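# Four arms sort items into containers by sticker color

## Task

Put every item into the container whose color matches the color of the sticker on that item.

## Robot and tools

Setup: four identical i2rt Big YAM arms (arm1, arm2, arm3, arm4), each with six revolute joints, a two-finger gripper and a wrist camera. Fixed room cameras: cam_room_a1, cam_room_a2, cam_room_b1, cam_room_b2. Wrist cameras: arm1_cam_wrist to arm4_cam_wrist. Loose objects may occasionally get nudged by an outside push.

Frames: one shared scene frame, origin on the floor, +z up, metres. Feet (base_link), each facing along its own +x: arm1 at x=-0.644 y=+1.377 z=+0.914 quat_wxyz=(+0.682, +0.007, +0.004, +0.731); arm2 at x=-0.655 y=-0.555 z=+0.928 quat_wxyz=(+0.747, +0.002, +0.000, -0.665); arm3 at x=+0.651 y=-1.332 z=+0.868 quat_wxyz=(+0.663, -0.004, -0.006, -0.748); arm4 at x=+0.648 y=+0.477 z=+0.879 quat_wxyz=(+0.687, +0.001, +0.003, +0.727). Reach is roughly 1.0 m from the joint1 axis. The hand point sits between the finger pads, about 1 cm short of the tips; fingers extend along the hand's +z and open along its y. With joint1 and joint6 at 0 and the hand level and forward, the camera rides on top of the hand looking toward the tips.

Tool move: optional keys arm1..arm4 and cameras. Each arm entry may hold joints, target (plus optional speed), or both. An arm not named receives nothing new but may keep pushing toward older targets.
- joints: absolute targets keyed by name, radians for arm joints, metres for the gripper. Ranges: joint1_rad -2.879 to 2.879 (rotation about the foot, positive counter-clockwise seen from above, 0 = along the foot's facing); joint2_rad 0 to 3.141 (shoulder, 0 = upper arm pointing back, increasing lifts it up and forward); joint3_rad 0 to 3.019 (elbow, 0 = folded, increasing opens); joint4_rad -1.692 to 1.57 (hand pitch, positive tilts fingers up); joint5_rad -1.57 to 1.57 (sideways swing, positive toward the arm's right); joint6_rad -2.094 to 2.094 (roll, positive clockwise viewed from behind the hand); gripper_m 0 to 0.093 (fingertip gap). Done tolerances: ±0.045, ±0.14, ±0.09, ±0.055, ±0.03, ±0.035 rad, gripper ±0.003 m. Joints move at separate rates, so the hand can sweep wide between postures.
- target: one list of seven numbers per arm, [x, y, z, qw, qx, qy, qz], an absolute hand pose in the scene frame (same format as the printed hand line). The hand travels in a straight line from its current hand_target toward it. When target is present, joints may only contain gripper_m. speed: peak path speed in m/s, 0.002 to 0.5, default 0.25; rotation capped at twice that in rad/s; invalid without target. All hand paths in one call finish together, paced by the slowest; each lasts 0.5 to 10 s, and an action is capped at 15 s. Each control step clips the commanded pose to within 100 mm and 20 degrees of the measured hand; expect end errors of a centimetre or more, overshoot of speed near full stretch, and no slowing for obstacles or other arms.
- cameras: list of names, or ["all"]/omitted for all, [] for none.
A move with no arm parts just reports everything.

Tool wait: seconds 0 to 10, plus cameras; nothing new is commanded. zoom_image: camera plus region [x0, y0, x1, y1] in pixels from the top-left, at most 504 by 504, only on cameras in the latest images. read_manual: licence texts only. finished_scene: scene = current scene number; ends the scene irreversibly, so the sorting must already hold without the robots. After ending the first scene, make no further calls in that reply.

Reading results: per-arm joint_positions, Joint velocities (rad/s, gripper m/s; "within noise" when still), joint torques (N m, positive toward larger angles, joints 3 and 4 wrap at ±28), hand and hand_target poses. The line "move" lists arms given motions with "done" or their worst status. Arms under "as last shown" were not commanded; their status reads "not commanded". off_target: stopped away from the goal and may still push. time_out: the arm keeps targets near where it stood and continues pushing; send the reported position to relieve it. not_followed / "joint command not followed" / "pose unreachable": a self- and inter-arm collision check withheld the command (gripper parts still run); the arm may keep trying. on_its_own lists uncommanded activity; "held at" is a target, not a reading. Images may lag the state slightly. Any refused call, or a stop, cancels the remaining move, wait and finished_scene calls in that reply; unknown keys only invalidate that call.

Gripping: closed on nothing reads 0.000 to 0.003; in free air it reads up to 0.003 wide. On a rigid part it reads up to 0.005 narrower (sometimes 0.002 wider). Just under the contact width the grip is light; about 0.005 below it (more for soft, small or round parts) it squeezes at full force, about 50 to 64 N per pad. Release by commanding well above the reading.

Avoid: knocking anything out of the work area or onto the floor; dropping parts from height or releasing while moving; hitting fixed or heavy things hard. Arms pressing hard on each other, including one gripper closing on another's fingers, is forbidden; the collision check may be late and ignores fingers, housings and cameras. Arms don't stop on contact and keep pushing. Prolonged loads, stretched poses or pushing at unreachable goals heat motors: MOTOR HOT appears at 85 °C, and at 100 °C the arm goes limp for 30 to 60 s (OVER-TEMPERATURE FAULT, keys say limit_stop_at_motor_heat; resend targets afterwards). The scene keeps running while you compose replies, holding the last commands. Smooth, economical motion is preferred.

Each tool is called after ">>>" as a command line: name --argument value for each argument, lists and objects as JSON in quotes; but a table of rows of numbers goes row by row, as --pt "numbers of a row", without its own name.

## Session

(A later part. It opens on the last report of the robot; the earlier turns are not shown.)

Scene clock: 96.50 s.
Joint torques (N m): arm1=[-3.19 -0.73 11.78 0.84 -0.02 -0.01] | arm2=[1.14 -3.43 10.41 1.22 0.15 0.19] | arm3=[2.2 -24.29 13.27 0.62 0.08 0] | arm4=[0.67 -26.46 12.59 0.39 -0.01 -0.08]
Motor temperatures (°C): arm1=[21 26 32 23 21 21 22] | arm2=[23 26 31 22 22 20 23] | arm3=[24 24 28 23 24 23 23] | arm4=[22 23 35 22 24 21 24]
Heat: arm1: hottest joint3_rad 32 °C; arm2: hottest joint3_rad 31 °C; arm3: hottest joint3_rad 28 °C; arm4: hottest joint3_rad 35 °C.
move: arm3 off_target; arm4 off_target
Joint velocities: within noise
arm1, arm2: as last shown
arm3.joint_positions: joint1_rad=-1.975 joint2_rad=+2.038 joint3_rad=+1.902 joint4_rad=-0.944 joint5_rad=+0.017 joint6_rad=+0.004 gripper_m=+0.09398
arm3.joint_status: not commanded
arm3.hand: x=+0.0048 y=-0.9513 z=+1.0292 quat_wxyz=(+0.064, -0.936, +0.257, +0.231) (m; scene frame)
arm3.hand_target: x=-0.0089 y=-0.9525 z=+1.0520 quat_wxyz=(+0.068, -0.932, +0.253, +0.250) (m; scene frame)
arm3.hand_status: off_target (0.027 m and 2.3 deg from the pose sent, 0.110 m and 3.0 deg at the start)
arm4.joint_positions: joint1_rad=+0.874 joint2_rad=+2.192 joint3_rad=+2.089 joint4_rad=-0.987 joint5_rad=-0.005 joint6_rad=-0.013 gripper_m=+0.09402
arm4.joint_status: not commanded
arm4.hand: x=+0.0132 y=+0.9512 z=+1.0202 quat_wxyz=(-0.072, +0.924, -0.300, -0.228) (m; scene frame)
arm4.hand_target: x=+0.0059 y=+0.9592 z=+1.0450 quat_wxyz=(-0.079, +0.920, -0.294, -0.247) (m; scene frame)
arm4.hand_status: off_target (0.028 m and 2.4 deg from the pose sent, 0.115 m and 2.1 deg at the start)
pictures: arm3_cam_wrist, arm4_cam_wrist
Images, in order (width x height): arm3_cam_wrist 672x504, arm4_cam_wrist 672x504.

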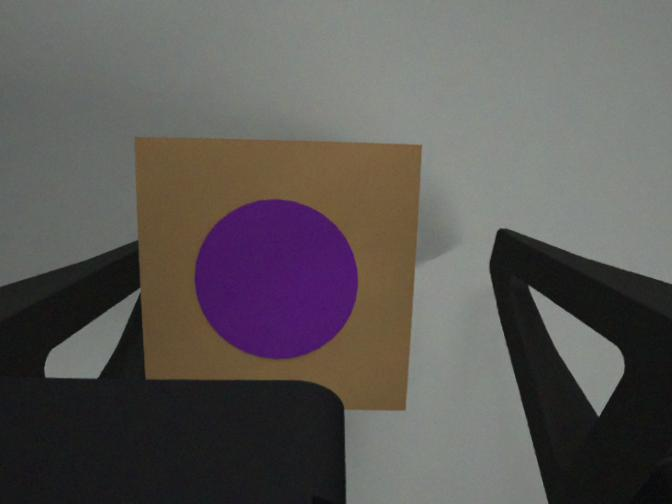

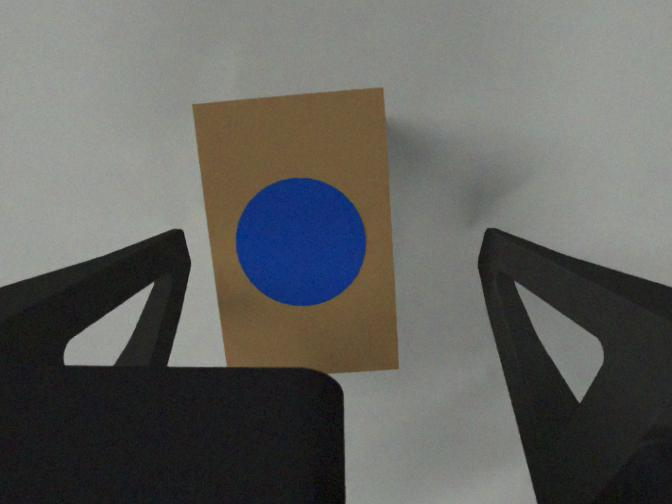

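>>> move --arm3 '{"joints":{"gripper_m":0.045}}' --arm4 '{"joints":{"gripper_m":0.034}}' --cameras '["arm3_cam_wrist","arm4_cam_wrist"]'

>>> move --arm3 '{"target":[0.03,-0.965,1.10,-0.0678,0.9321,-0.2533,-0.2497],"speed":0.35}' --arm4 '{"target":[0.03,0.935,1.10,0.0787,-0.9202,0.2937,0.2466],"speed":0.35}' --cameras '["arm3_cam_wrist","arm4_cam_wrist"]'

>>> move --arm3 '{"target":[0.375,-1.164,1.12,-0.0678,0.9321,-0.2533,-0.2497],"speed":0.5}' --arm4 '{"target":[0.39,0.665,1.13,0.0787,-0.9202,0.2937,0.2466],"speed":0.5}' --cameras '[]'

Scene clock: 108.40 s.
Joint torques (N m): arm1=[-1.67 0.09 11.79 0.92 -0.02 -0.01] | arm2=[1.2 -3.25 10.41 1.25 0.15 0.19] | arm3=[2.32 -24.59 13.3 0.64 0.09 0] | arm4=[0.97 -26.29 12.78 0.46 0.04 -0.03]
Motor temperatures (°C): arm1=[21 25 32 23 21 21 22] | arm2=[23 26 31 22 22 20 23] | arm3=[24 25 31 23 24 23 23] | arm4=[22 26 37 22 24 21 24]
Heat: arm1: hottest joint3_rad 32 °C; arm2: hottest joint3_rad 31 °C; arm3: hottest joint3_rad 31 °C; arm4: hottest joint3_rad 37 °C.
move: arm3 off_target; arm4 off_target
Joint velocities: within noise
arm1, arm2: as last shown
arm3.joint_positions: joint1_rad=-1.975 joint2_rad=+2.038 joint3_rad=+1.902 joint4_rad=-0.944 joint5_rad=+0.017 joint6_rad=+0.004 gripper_m=+0.05296
arm3.joint_status: gripper_m off_target (ended at +0.05298, target +0.04500)
arm3.hand: x=+0.0047 y=-0.9516 z=+1.0292 quat_wxyz=(+0.064, -0.936, +0.257, +0.230) (m; scene frame)
arm3.hand_target: x=-0.0090 y=-0.9526 z=+1.0520 quat_wxyz=(+0.068, -0.932, +0.253, +0.250) (m; scene frame)
arm3.hand_status: not commanded
arm4.joint_positions: joint1_rad=+0.874 joint2_rad=+2.192 joint3_rad=+2.090 joint4_rad=-0.988 joint5_rad=-0.006 joint6_rad=-0.015 gripper_m=+0.04458
arm4.joint_status: gripper_m off_target (ended at +0.04460, target +0.03400)
arm4.hand: x=+0.0132 y=+0.9510 z=+1.0204 quat_wxyz=(-0.072, +0.924, -0.299, -0.228) (m; scene frame)
arm4.hand_target: x=+0.0060 y=+0.9592 z=+1.0449 quat_wxyz=(-0.079, +0.920, -0.294, -0.247) (m; scene frame)
arm4.hand_status: not commanded
pictures: arm3_cam_wrist, arm4_cam_wrist
Images, in order (width x height): arm3_cam_wrist 672x504, arm4_cam_wrist 672x504.

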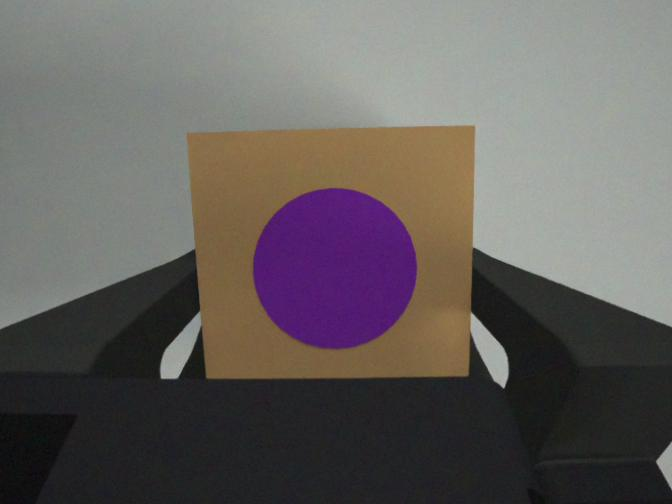

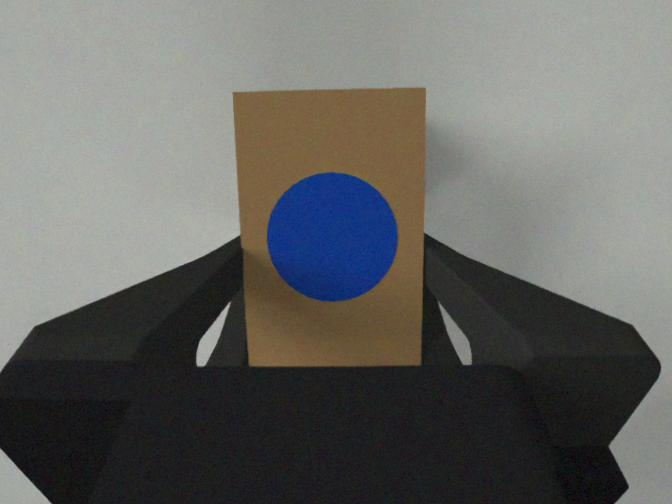

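Scene clock: 109.60 s.
Joint torques (N m): arm1=[-3.31 -0.21 11.82 0.77 -0.06 0.01] | arm2=[1.2 -3.37 10.4 1.22 0.16 0.19] | arm3=[1.32 -22.48 9.37 0.79 -0.08 -0.1] | arm4=[1.08 -25.35 9.46 0.49 0.11 0.03]
Motor temperatures (°C): arm1=[21 25 32 23 21 21 22] | arm2=[23 26 31 22 22 20 23] | arm3=[24 25 30 23 24 23 23] | arm4=[22 26 37 22 24 21 25]
Heat: arm1: hottest joint3_rad 32 °C; arm2: hottest joint3_rad 31 °C; arm3: hottest joint3_rad 30 °C; arm4: hottest joint3_rad 37 °C.
move: arm3 done; arm4 done
Joint velocities: within noise
arm1, arm2: as last shown
arm3.joint_positions: joint1_rad=-1.975 joint2_rad=+1.906 joint3_rad=+1.877 joint4_rad=-1.001 joint5_rad=+0.015 joint6_rad=+0.004 gripper_m=+0.05296
arm3.joint_status: not commanded
arm3.hand: x=+0.0291 y=-0.9651 z=+1.1036 quat_wxyz=(+0.069, -0.930, +0.255, +0.254) (m; scene frame)
arm3.hand_target: x=+0.0300 y=-0.9650 z=+1.1001 quat_wxyz=(+0.068, -0.932, +0.253, +0.250) (m; scene frame)
arm3.hand_status: done (0.004 m and 0.6 deg from the pose sent, 0.076 m and 2.3 deg at the start)
arm4.joint_positions: joint1_rad=+0.874 joint2_rad=+2.071 joint3_rad=+2.077 joint4_rad=-1.053 joint5_rad=-0.006 joint6_rad=-0.015 gripper_m=+0.04457
arm4.joint_status: not commanded
arm4.hand: x=+0.0321 y=+0.9375 z=+1.0978 quat_wxyz=(-0.078, +0.919, -0.297, -0.248) (m; scene frame)
arm4.hand_target: x=+0.0300 y=+0.9350 z=+1.1000 quat_wxyz=(-0.079, +0.920, -0.294, -0.247) (m; scene frame)
arm4.hand_status: done (0.004 m and 0.5 deg from the pose sent, 0.083 m and 2.4 deg at the start)
pictures: arm3_cam_wrist, arm4_cam_wrist
Images, in order (width x height): arm3_cam_wrist 672x504, arm4_cam_wrist 672x504.

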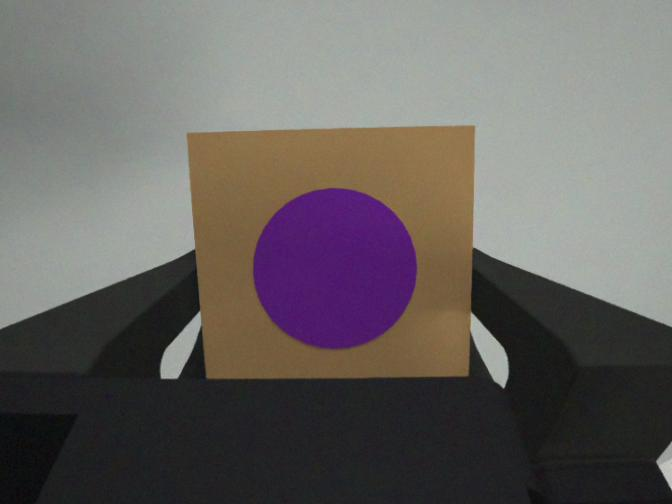

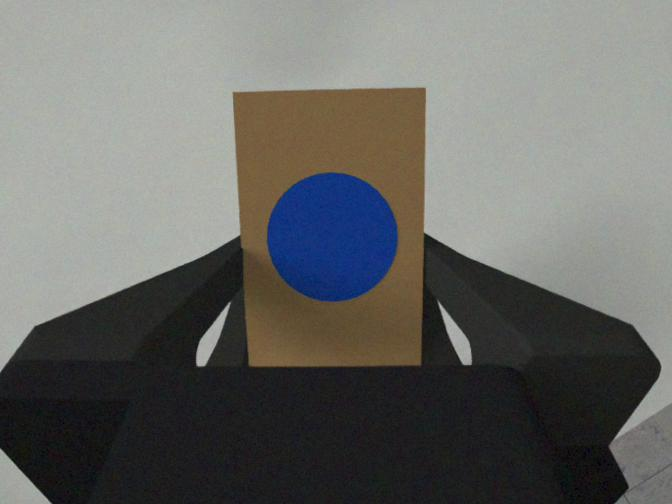

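Scene clock: 111.40 s.
Joint torques (N m): arm1=[-2.61 0.03 11.85 0.81 -0.06 -0.02] | arm2=[1.14 -3.31 10.41 1.24 0.14 0.19] | arm3=[0.91 -3.43 9.28 0.84 -0.07 -0.12] | arm4=[1.2 -2.73 9.58 0.53 0.24 0.12]
Motor temperatures (°C): arm1=[21 25 32 23 21 21 21] | arm2=[23 26 31 22 22 20 23] | arm3=[24 25 30 23 24 23 23] | arm4=[22 26 36 22 24 21 25]
Heat: arm1: hottest joint3_rad 32 °C; arm2: hottest joint3_rad 31 °C; arm3: hottest joint3_rad 30 °C; arm4: hottest joint3_rad 36 °C.
move: arm3 done; arm4 done
Joint velocities: within noise
arm1, arm2: as last shown
arm3.joint_positions: joint1_rad=-1.975 joint2_rad=+0.817 joint3_rad=+0.862 joint4_rad=-1.075 joint5_rad=+0.012 joint6_rad=+0.002 gripper_m=+0.05296
arm3.joint_status: not commanded
arm3.hand: x=+0.3738 y=-1.1648 z=+1.1227 quat_wxyz=(+0.069, -0.931, +0.254, +0.255) (m; scene frame)
arm3.hand_target: x=+0.3749 y=-1.1640 z=+1.1201 quat_wxyz=(+0.068, -0.932, +0.253, +0.250) (m; scene frame)
arm3.hand_status: done (0.003 m and 0.6 deg from the pose sent, 0.399 m and 0.6 deg at the start)
arm4.joint_positions: joint1_rad=+0.885 joint2_rad=+0.812 joint3_rad=+0.844 joint4_rad=-1.068 joint5_rad=-0.001 joint6_rad=-0.015 gripper_m=+0.04457
arm4.joint_status: not commanded
arm4.hand: x=+0.3916 y=+0.6661 z=+1.1304 quat_wxyz=(-0.081, +0.919, -0.292, -0.252) (m; scene frame)
arm4.hand_target: x=+0.3899 y=+0.6650 z=+1.1301 quat_wxyz=(-0.079, +0.920, -0.294, -0.247) (m; scene frame)
arm4.hand_status: done (0.002 m and 0.7 deg from the pose sent, 0.451 m and 0.5 deg at the start)
pictures: none
No camera images: "cameras" was empty.

>>> move --arm3 '{"joints":{"joint1_rad":1.778,"joint2_rad":0.83,"joint3_rad":0.87,"joint4_rad":-1.08,"joint5_rad":0,"joint6_rad":0}}' --arm4 '{"joints":{"joint1_rad":-1.881,"joint2_rad":0.83,"joint3_rad":0.87,"joint4_rad":-1.08,"joint5_rad":0,"joint6_rad":0}}' --cameras '[]'

>>> move --arm3 '{"target":[1.203,-1.285,0.86,0.2586,-0.0412,0.965,0.0111],"speed":0.5}' --arm4 '{"target":[1.147,0.348,0.86,0.2567,0.1228,0.9581,-0.0329],"speed":0.5}' --cameras '["arm3_cam_wrist","arm4_cam_wrist"]'

Scene clock: 121.37 s.
Joint torques (N m): arm1=[-2.49 -0.32 11.78 0.83 -0.08 0.01] | arm2=[1.14 -3.37 10.41 1.29 0.14 0.2] | arm3=[1.9 -4.48 10.09 0.77 0.12 -0.06] | arm4=[0.73 -3.25 10.93 0.5 0.03 0.15]
Motor temperatures (°C): arm1=[21 25 32 23 21 21 21] | arm2=[23 26 31 22 22 20 23] | arm3=[24 25 30 23 24 23 24] | arm4=[22 25 37 22 24 21 25]
Heat: arm1: hottest joint3_rad 32 °C; arm2: hottest joint3_rad 31 °C; arm3: hottest joint3_rad 30 °C; arm4: hottest joint3_rad 37 °C.
move: arm3 done; arm4 done
Joint velocities: within noise
arm1, arm2: as last shown
arm3.joint_positions: joint1_rad=+1.770 joint2_rad=+0.834 joint3_rad=+0.862 joint4_rad=-1.075 joint5_rad=-0.003 joint6_rad=+0.002 gripper_m=+0.05289
arm3.joint_status: all done
arm3.hand: x=+0.9732 y=-1.3030 z=+1.1199 quat_wxyz=(-0.259, +0.039, -0.965, -0.005) (m; scene frame)
arm3.hand_target: x=+0.9730 y=-1.3006 z=+1.1248 quat_wxyz=(-0.262, +0.044, -0.964, -0.005) (m; scene frame)
arm3.hand_status: not commanded
arm4.joint_positions: joint1_rad=-1.880 joint2_rad=+0.826 joint3_rad=+0.844 joint4_rad=-1.071 joint5_rad=+0.002 joint6_rad=-0.011 gripper_m=+0.04457
arm4.joint_status: all done
arm4.hand: x=+0.9584 y=+0.3975 z=+1.1241 quat_wxyz=(-0.251, -0.116, -0.960, +0.036) (m; scene frame)
arm4.hand_target: x=+0.9621 y=+0.3966 z=+1.1351 quat_wxyz=(-0.258, -0.122, -0.958, +0.035) (m; scene frame)
arm4.hand_status: not commanded
pictures: none
No camera images: "cameras" was empty.

Scene clock: 122.93 s.
Joint torques (N m): arm1=[-2.96 -0.09 11.78 1.01 -0.06 -0.04] | arm2=[1.26 -3.37 10.41 1.24 0.16 0.19] | arm3=[1.26 -17.38 9.55 1.52 -0.06 -0.03] | arm4=[0.56 -15.09 8.08 1.39 -0.04 0.16]
Motor temperatures (°C): arm1=[21 25 32 23 21 21 21] | arm2=[23 26 31 22 22 20 23] | arm3=[24 25 30 23 24 23 24] | arm4=[22 25 37 22 24 21 25]
Heat: arm1: hottest joint3_rad 32 °C; arm2: hottest joint3_rad 31 °C; arm3: hottest joint3_rad 30 °C; arm4: hottest joint3_rad 37 °C.
move: arm3 off_target; arm4 off_target
Joint velocities: within noise
arm1, arm2: as last shown
arm3.joint_positions: joint1_rad=+1.770 joint2_rad=+1.795 joint3_rad=+0.924 joint4_rad=-0.245 joint5_rad=-0.012 joint6_rad=+0.002 gripper_m=+0.05290
arm3.joint_status: not commanded
arm3.hand: x=+1.1762 y=-1.2894 z=+0.8368 quat_wxyz=(-0.225, +0.040, -0.973, -0.008) (m; scene frame)
arm3.hand_target: x=+1.2017 y=-1.2850 z=+0.8609 quat_wxyz=(-0.259, +0.041, -0.965, -0.011) (m; scene frame)
arm3.hand_status: off_target (0.036 m and 4.0 deg from the pose sent, 0.347 m and 0.8 deg at the start)
arm4.joint_positions: joint1_rad=-1.880 joint2_rad=+1.737 joint3_rad=+0.807 joint4_rad=-0.174 joint5_rad=+0.000 joint6_rad=-0.009 gripper_m=+0.04457
arm4.joint_status: not commanded
arm4.hand: x=+1.1235 y=+0.3539 z=+0.8423 quat_wxyz=(-0.227, -0.118, -0.966, +0.032) (m; scene frame)
arm4.hand_target: x=+1.1461 y=+0.3483 z=+0.8607 quat_wxyz=(-0.257, -0.123, -0.958, +0.033) (m; scene frame)
arm4.hand_status: off_target (0.030 m and 3.5 deg from the pose sent, 0.328 m and 1.1 deg at the start)
pictures: arm3_cam_wrist, arm4_cam_wrist
Images, in order (width x height): arm3_cam_wrist 672x504, arm4_cam_wrist 672x504.

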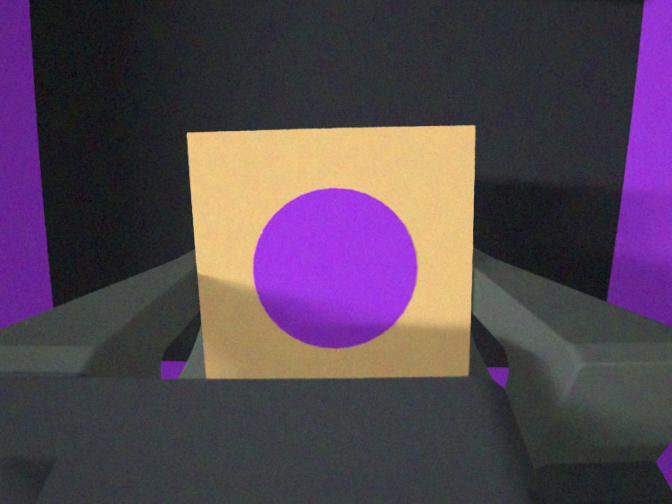

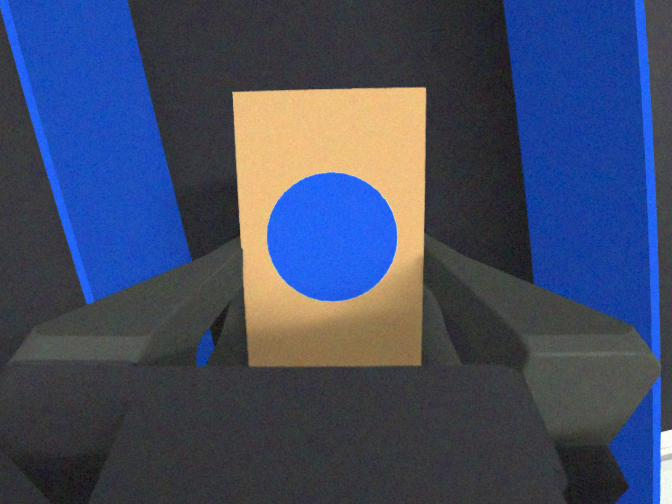

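>>> move --arm3 '{"target":[1.222,-1.284,0.785,0.2586,-0.0412,0.965,0.0111],"speed":0.25}' --arm4 '{"target":[1.155,0.338,0.775,0.2567,0.1228,0.9581,-0.0329],"speed":0.25}' --cameras '["arm3_cam_wrist","arm4_cam_wrist"]'

>>> move --arm3 '{"target":[1.215,-1.284,0.75,0.2586,-0.0412,0.965,0.0111],"speed":0.06}' --arm4 '{"target":[1.152,0.338,0.742,0.2567,0.1228,0.9581,-0.0329],"speed":0.06}' --cameras '["arm3_cam_wrist","arm4_cam_wrist"]'

Scene clock: 129.70 s.
Joint torques (N m): arm1=[-2.32 -0.56 11.77 0.85 -0.06 -0.06] | arm2=[1.2 -3.31 10.41 1.24 0.15 0.2] | arm3=[1.38 -18.84 8.09 1.55 -0.05 -0.03] | arm4=[0.32 -16.67 6.11 1.47 -0.05 0.02]
Motor temperatures (°C): arm1=[21 25 32 23 21 21 21] | arm2=[23 25 31 22 22 20 23] | arm3=[24 25 29 23 24 23 24] | arm4=[22 25 36 22 24 21 25]
Heat: arm1: hottest joint3_rad 32 °C; arm2: hottest joint3_rad 31 °C; arm3: hottest joint3_rad 29 °C; arm4: hottest joint3_rad 36 °C.
move: arm3 off_target; arm4 off_target
Joint velocities: within noise
arm1, arm2: as last shown
arm3.joint_positions: joint1_rad=+1.770 joint2_rad=+1.995 joint3_rad=+0.966 joint4_rad=-0.082 joint5_rad=-0.012 joint6_rad=+0.002 gripper_m=+0.05291
arm3.joint_status: not commanded
arm3.hand: x=+1.1958 y=-1.2888 z=+0.7655 quat_wxyz=(-0.228, +0.040, -0.973, -0.008) (m; scene frame)
arm3.hand_target: x=+1.2209 y=-1.2839 z=+0.7858 quat_wxyz=(-0.259, +0.041, -0.965, -0.011) (m; scene frame)
arm3.hand_status: off_target (0.033 m and 3.7 deg from the pose sent, 0.069 m and 4.0 deg at the start)
arm4.joint_positions: joint1_rad=-1.891 joint2_rad=+1.970 joint3_rad=+0.830 joint4_rad=+0.046 joint5_rad=-0.008 joint6_rad=-0.009 gripper_m=+0.04457
arm4.joint_status: not commanded
arm4.hand: x=+1.1350 y=+0.3459 z=+0.7630 quat_wxyz=(-0.232, -0.122, -0.964, +0.030) (m; scene frame)
arm4.hand_target: x=+1.1544 y=+0.3381 z=+0.7757 quat_wxyz=(-0.257, -0.123, -0.958, +0.033) (m; scene frame)
arm4.hand_status: off_target (0.025 m and 2.9 deg from the pose sent, 0.076 m and 3.5 deg at the start)
pictures: arm3_cam_wrist, arm4_cam_wrist
Images, in order (width x height): arm3_cam_wrist 672x504, arm4_cam_wrist 672x504.

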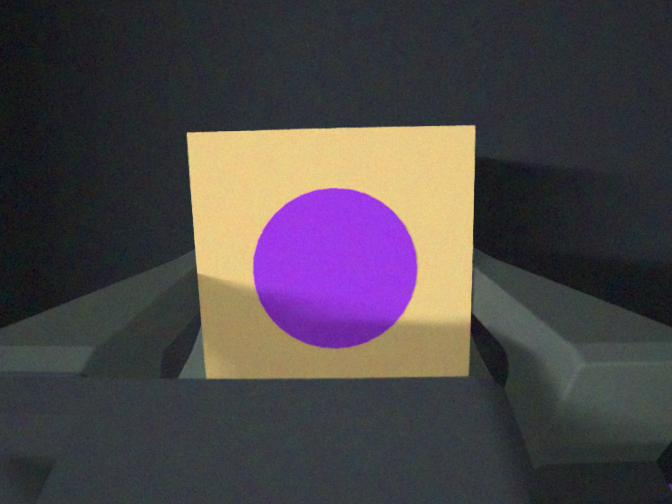

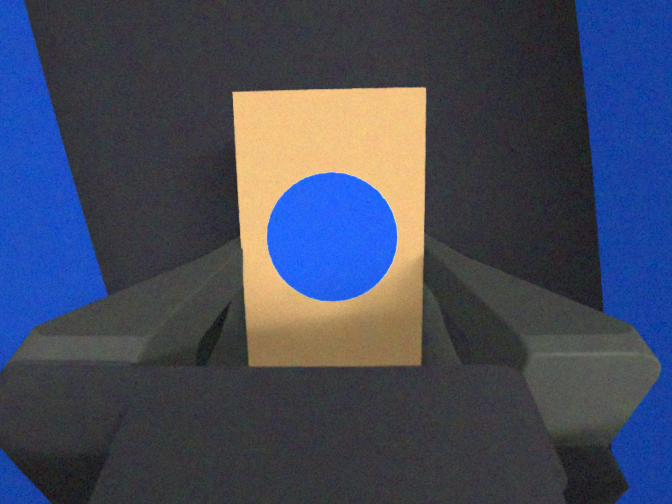

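Scene clock: 130.80 s.
Joint torques (N m): arm1=[-2.9 -0.21 11.86 0.8 -0.07 -0.03] | arm2=[1.26 -3.43 10.43 1.26 0.15 0.2] | arm3=[1.49 -16.38 6.48 1.54 0 -0.02] | arm4=[0.26 -14.39 5.53 1.48 -0.02 0.04]
Motor temperatures (°C): arm1=[21 25 32 23 21 21 21] | arm2=[23 25 31 22 22 20 23] | arm3=[24 25 29 23 24 23 24] | arm4=[22 24 35 22 24 21 25]
Heat: arm1: hottest joint3_rad 32 °C; arm2: hottest joint3_rad 31 °C; arm3: hottest joint3_rad 29 °C; arm4: hottest joint3_rad 35 °C.
move: arm3 done; arm4 off_target
Joint velocities: within noise
arm1.joint_positions: joint1_rad=-2.255 joint2_rad=+0.809 joint3_rad=+0.737 joint4_rad=-0.944 joint5_rad=-0.008 joint6_rad=+0.002 gripper_m=+0.07996
arm1.joint_status: not commanded
arm1.hand: x=-0.3776 y=+1.1922 z=+1.1222 quat_wxyz=(-0.254, -0.291, -0.919, +0.080) (m; scene frame)
arm1.hand_target: x=-0.3800 y=+1.1900 z=+1.1200 quat_wxyz=(-0.247, -0.294, -0.920, +0.079) (m; scene frame)
arm1.hand_status: not commanded
arm2.joint_positions: joint1_rad=+0.922 joint2_rad=+0.800 joint3_rad=+0.732 joint4_rad=-0.941 joint5_rad=+0.002 joint6_rad=-0.010 gripper_m=+0.08994
arm2.joint_status: not commanded
arm2.hand: x=-0.3802 y=-0.7188 z=+1.1418 quat_wxyz=(-0.267, -0.248, -0.928, +0.073) (m; scene frame)
arm2.hand_target: x=-0.3842 y=-0.7150 z=+1.1302 quat_wxyz=(-0.250, -0.253, -0.932, +0.068) (m; scene frame)
arm2.hand_status: not commanded
arm3.joint_positions: joint1_rad=+1.770 joint2_rad=+2.042 joint3_rad=+0.967 joint4_rad=+0.013 joint5_rad=-0.012 joint6_rad=+0.002 gripper_m=+0.05291
arm3.joint_status: not commanded
arm3.hand: x=+1.2058 y=-1.2883 z=+0.7518 quat_wxyz=(-0.251, +0.040, -0.967, -0.009) (m; scene frame)
arm3.hand_target: x=+1.2148 y=-1.2839 z=+0.7501 quat_wxyz=(-0.259, +0.041, -0.965, -0.011) (m; scene frame)
arm3.hand_status: done (0.010 m and 0.9 deg from the pose sent, 0.025 m and 3.7 deg at the start)
arm4.joint_positions: joint1_rad=-1.892 joint2_rad=+2.027 joint3_rad=+0.834 joint4_rad=+0.133 joint5_rad=-0.009 joint6_rad=-0.009 gripper_m=+0.04457
arm4.joint_status: not commanded
arm4.hand: x=+1.1416 y=+0.3441 z=+0.7463 quat_wxyz=(-0.249, -0.122, -0.960, +0.032) (m; scene frame)
arm4.hand_target: x=+1.1514 y=+0.3381 z=+0.7422 quat_wxyz=(-0.257, -0.123, -0.958, +0.033) (m; scene frame)
arm4.hand_status: off_target (0.013 m and 0.9 deg from the pose sent, 0.028 m and 2.9 deg at the start)
pictures: arm3_cam_wrist, arm4_cam_wrist
Images, in order (width x height): arm3_cam_wrist 672x504, arm4_cam_wrist 672x504.

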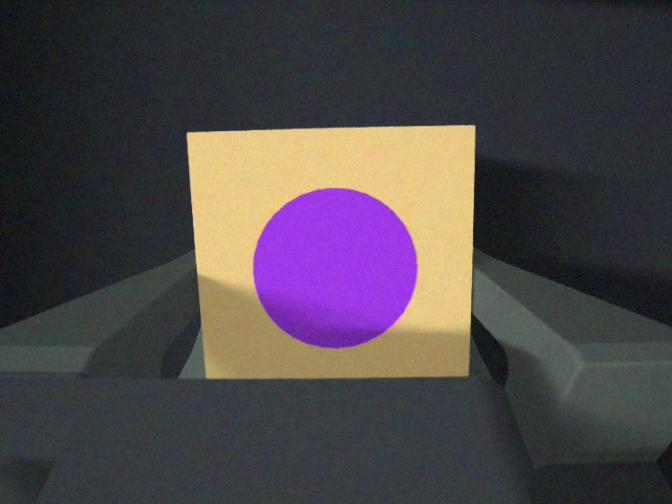

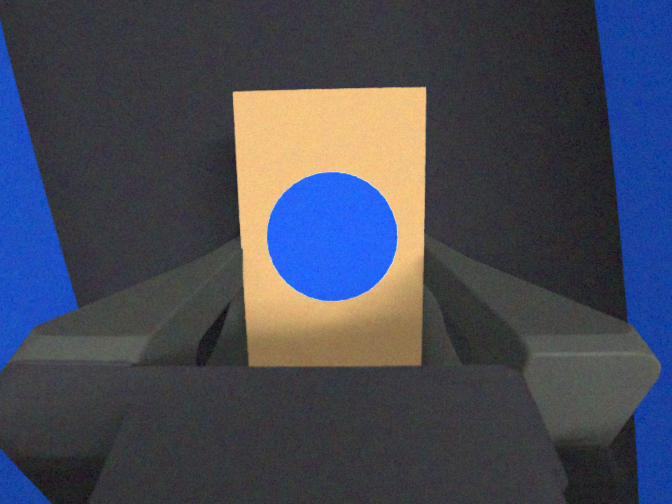

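>>> move --arm3 '{"target":[1.215,-1.284,0.736,0.2586,-0.0412,0.965,0.0111],"speed":0.06}' --arm4 '{"target":[1.152,0.338,0.732,0.2567,0.1228,0.9581,-0.0329],"speed":0.06}' --cameras '[]'

Scene clock: 136.10 s.
Joint torques (N m): arm1=[-2.9 -0.44 11.79 0.8 -0.04 -0.01] | arm2=[1.2 -3.31 10.45 1.22 0.15 0.19] | arm3=[1.44 -14.45 6.71 1.32 0.01 -0.01] | arm4=[0.5 -13.16 5.18 1.39 -0.02 0.02]
Motor temperatures (°C): arm1=[21 25 32 23 21 21 21] | arm2=[23 25 31 22 22 20 23] | arm3=[24 25 29 23 24 23 24] | arm4=[22 24 34 22 24 21 26]
Heat: arm1: hottest joint3_rad 32 °C; arm2: hottest joint3_rad 31 °C; arm3: hottest joint3_rad 29 °C; arm4: hottest joint3_rad 34 °C.
move: arm3 off_target; arm4 off_target
Joint velocities: within noise
arm1, arm2: as last shown
arm3.joint_positions: joint1_rad=+1.770 joint2_rad=+2.051 joint3_rad=+0.967 joint4_rad=+0.050 joint5_rad=-0.012 joint6_rad=+0.002 gripper_m=+0.05291
arm3.joint_status: not commanded
arm3.hand: x=+1.2115 y=-1.2878 z=+0.7516 quat_wxyz=(-0.265, +0.040, -0.963, -0.010) (m; scene frame)
arm3.hand_target: x=+1.2143 y=-1.2840 z=+0.7364 quat_wxyz=(-0.259, +0.041, -0.965, -0.011) (m; scene frame)
arm3.hand_status: off_target (0.016 m and 0.8 deg from the pose sent, 0.019 m and 0.9 deg at the start)
arm4.joint_positions: joint1_rad=-1.892 joint2_rad=+2.038 joint3_rad=+0.843 joint4_rad=+0.161 joint5_rad=-0.009 joint6_rad=-0.009 gripper_m=+0.04457
arm4.joint_status: not commanded
arm4.hand: x=+1.1497 y=+0.3419 z=+0.7468 quat_wxyz=(-0.261, -0.121, -0.957, +0.034) (m; scene frame)
arm4.hand_target: x=+1.1514 y=+0.3382 z=+0.7325 quat_wxyz=(-0.257, -0.123, -0.958, +0.033) (m; scene frame)
arm4.hand_status: off_target (0.015 m and 0.6 deg from the pose sent, 0.019 m and 0.9 deg at the start)
pictures: none
No camera images: "cameras" was empty.

Both are resting on their container floors; releasing and lifting clear.

>>> move --arm3 '{"joints":{"gripper_m":0.09}}' --arm4 '{"joints":{"gripper_m":0.08}}' --cameras '[]'

>>> move --arm3 '{"target":[1.19,-1.284,0.90,0.2586,-0.0412,0.965,0.0111],"speed":0.4}' --arm4 '{"target":[1.13,0.34,0.90,0.2567,0.1228,0.9581,-0.0329],"speed":0.4}' --cameras '["arm3_cam_wrist","arm4_cam_wrist"]'

Scene clock: 140.10 s.
Joint torques (N m): arm1=[-2.55 -0.5 11.82 0.96 -0.06 -0.02] | arm2=[1.14 -3.37 10.39 1.24 0.15 0.2] | arm3=[1.49 -16.03 6.24 1.16 -0.03 -0.04] | arm4=[-0.09 -15.03 4.88 1.39 -0.02 0.03]
Motor temperatures (°C): arm1=[21 24 32 23 21 21 21] | arm2=[23 25 31 22 22 20 23] | arm3=[24 25 29 23 24 23 24] | arm4=[22 24 34 22 24 21 26]
Heat: arm1: hottest joint3_rad 32 °C; arm2: hottest joint3_rad 31 °C; arm3: hottest joint3_rad 29 °C; arm4: hottest joint3_rad 34 °C.
move: arm3 done; arm4 done
Joint velocities: within noise
arm1, arm2: as last shown
arm3.joint_positions: joint1_rad=+1.769 joint2_rad=+2.069 joint3_rad=+0.970 joint4_rad=+0.054 joint5_rad=-0.011 joint6_rad=+0.005 gripper_m=+0.08996
arm3.joint_status: all done
arm3.hand: x=+1.2098 y=-1.2885 z=+0.7433 quat_wxyz=(-0.260, +0.038, -0.965, -0.009) (m; scene frame)
arm3.hand_target: x=+1.2142 y=-1.2841 z=+0.7363 quat_wxyz=(-0.259, +0.041, -0.965, -0.011) (m; scene frame)
arm3.hand_status: not commanded
arm4.joint_positions: joint1_rad=-1.892 joint2_rad=+2.058 joint3_rad=+0.844 joint4_rad=+0.162 joint5_rad=-0.009 joint6_rad=-0.009 gripper_m=+0.07991
arm4.joint_status: all done
arm4.hand: x=+1.1450 y=+0.3432 z=+0.7370 quat_wxyz=(-0.252, -0.121, -0.959, +0.032) (m; scene frame)
arm4.hand_target: x=+1.1513 y=+0.3383 z=+0.7324 quat_wxyz=(-0.257, -0.123, -0.958, +0.033) (m; scene frame)
arm4.hand_status: not commanded
pictures: none
No camera images: "cameras" was empty.

Scene clock: 141.40 s.
Joint torques (N m): arm1=[-2.37 0.56 11.78 0.79 -0.06 0.02] | arm2=[1.26 -3.25 10.41 1.26 0.16 0.19] | arm3=[1.61 -14.62 8.43 0.77 -0.03 -0.06] | arm4=[0.15 -11.81 8.1 0.57 -0.03 -0.07]
Motor temperatures (°C): arm1=[21 24 32 23 21 21 21] | arm2=[23 25 31 22 22 20 23] | arm3=[24 25 29 23 24 23 24] | arm4=[22 24 34 22 24 21 26]
Heat: arm1: hottest joint3_rad 32 °C; arm2: hottest joint3_rad 31 °C; arm3: hottest joint3_rad 29 °C; arm4: hottest joint3_rad 34 °C.
move: arm3 done; arm4 done
Joint velocities: within noise
arm1, arm2: as last shown
arm3.joint_positions: joint1_rad=+1.769 joint2_rad=+1.671 joint3_rad=+0.943 joint4_rad=-0.319 joint5_rad=-0.011 joint6_rad=+0.005 gripper_m=+0.08996
arm3.joint_status: not commanded
arm3.hand: x=+1.1855 y=-1.2882 z=+0.8991 quat_wxyz=(-0.259, +0.038, -0.965, -0.009) (m; scene frame)
arm3.hand_target: x=+1.1900 y=-1.2840 z=+0.9001 quat_wxyz=(-0.259, +0.041, -0.965, -0.011) (m; scene frame)
arm3.hand_status: done (0.006 m and 0.4 deg from the pose sent, 0.158 m and 0.4 deg at the start)
arm4.joint_positions: joint1_rad=-1.903 joint2_rad=+1.593 joint3_rad=+0.809 joint4_rad=-0.251 joint5_rad=-0.014 joint6_rad=-0.011 gripper_m=+0.07991
arm4.joint_status: not commanded
arm4.hand: x=+1.1248 y=+0.3445 z=+0.9019 quat_wxyz=(-0.261, -0.125, -0.957, +0.033) (m; scene frame)
arm4.hand_target: x=+1.1299 y=+0.3400 z=+0.9001 quat_wxyz=(-0.257, -0.123, -0.958, +0.033) (m; scene frame)
arm4.hand_status: done (0.007 m and 0.5 deg from the pose sent, 0.164 m and 0.5 deg at the start)
pictures: arm3_cam_wrist, arm4_cam_wrist
Images, in order (width x height): arm3_cam_wrist 672x504, arm4_cam_wrist 672x504.

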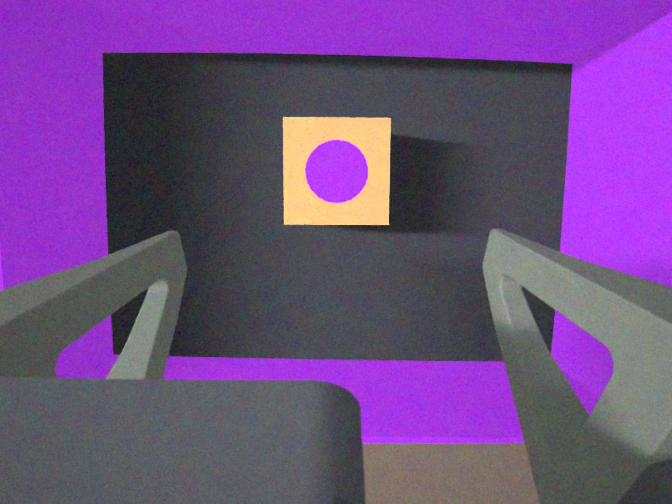

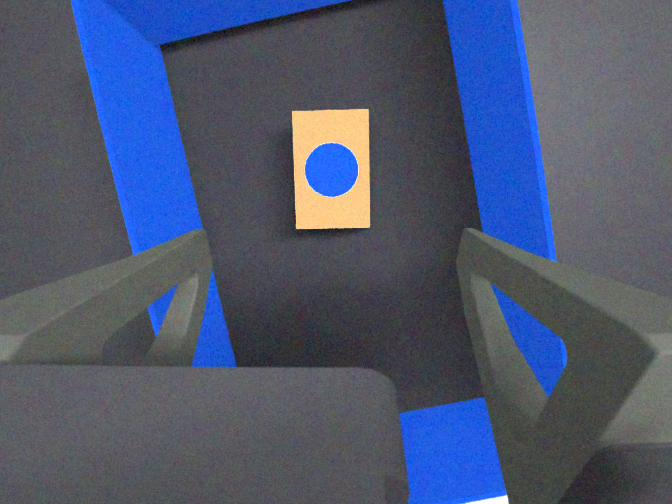

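>>> finished_scene --scene 2

The scene is finished: the task was done.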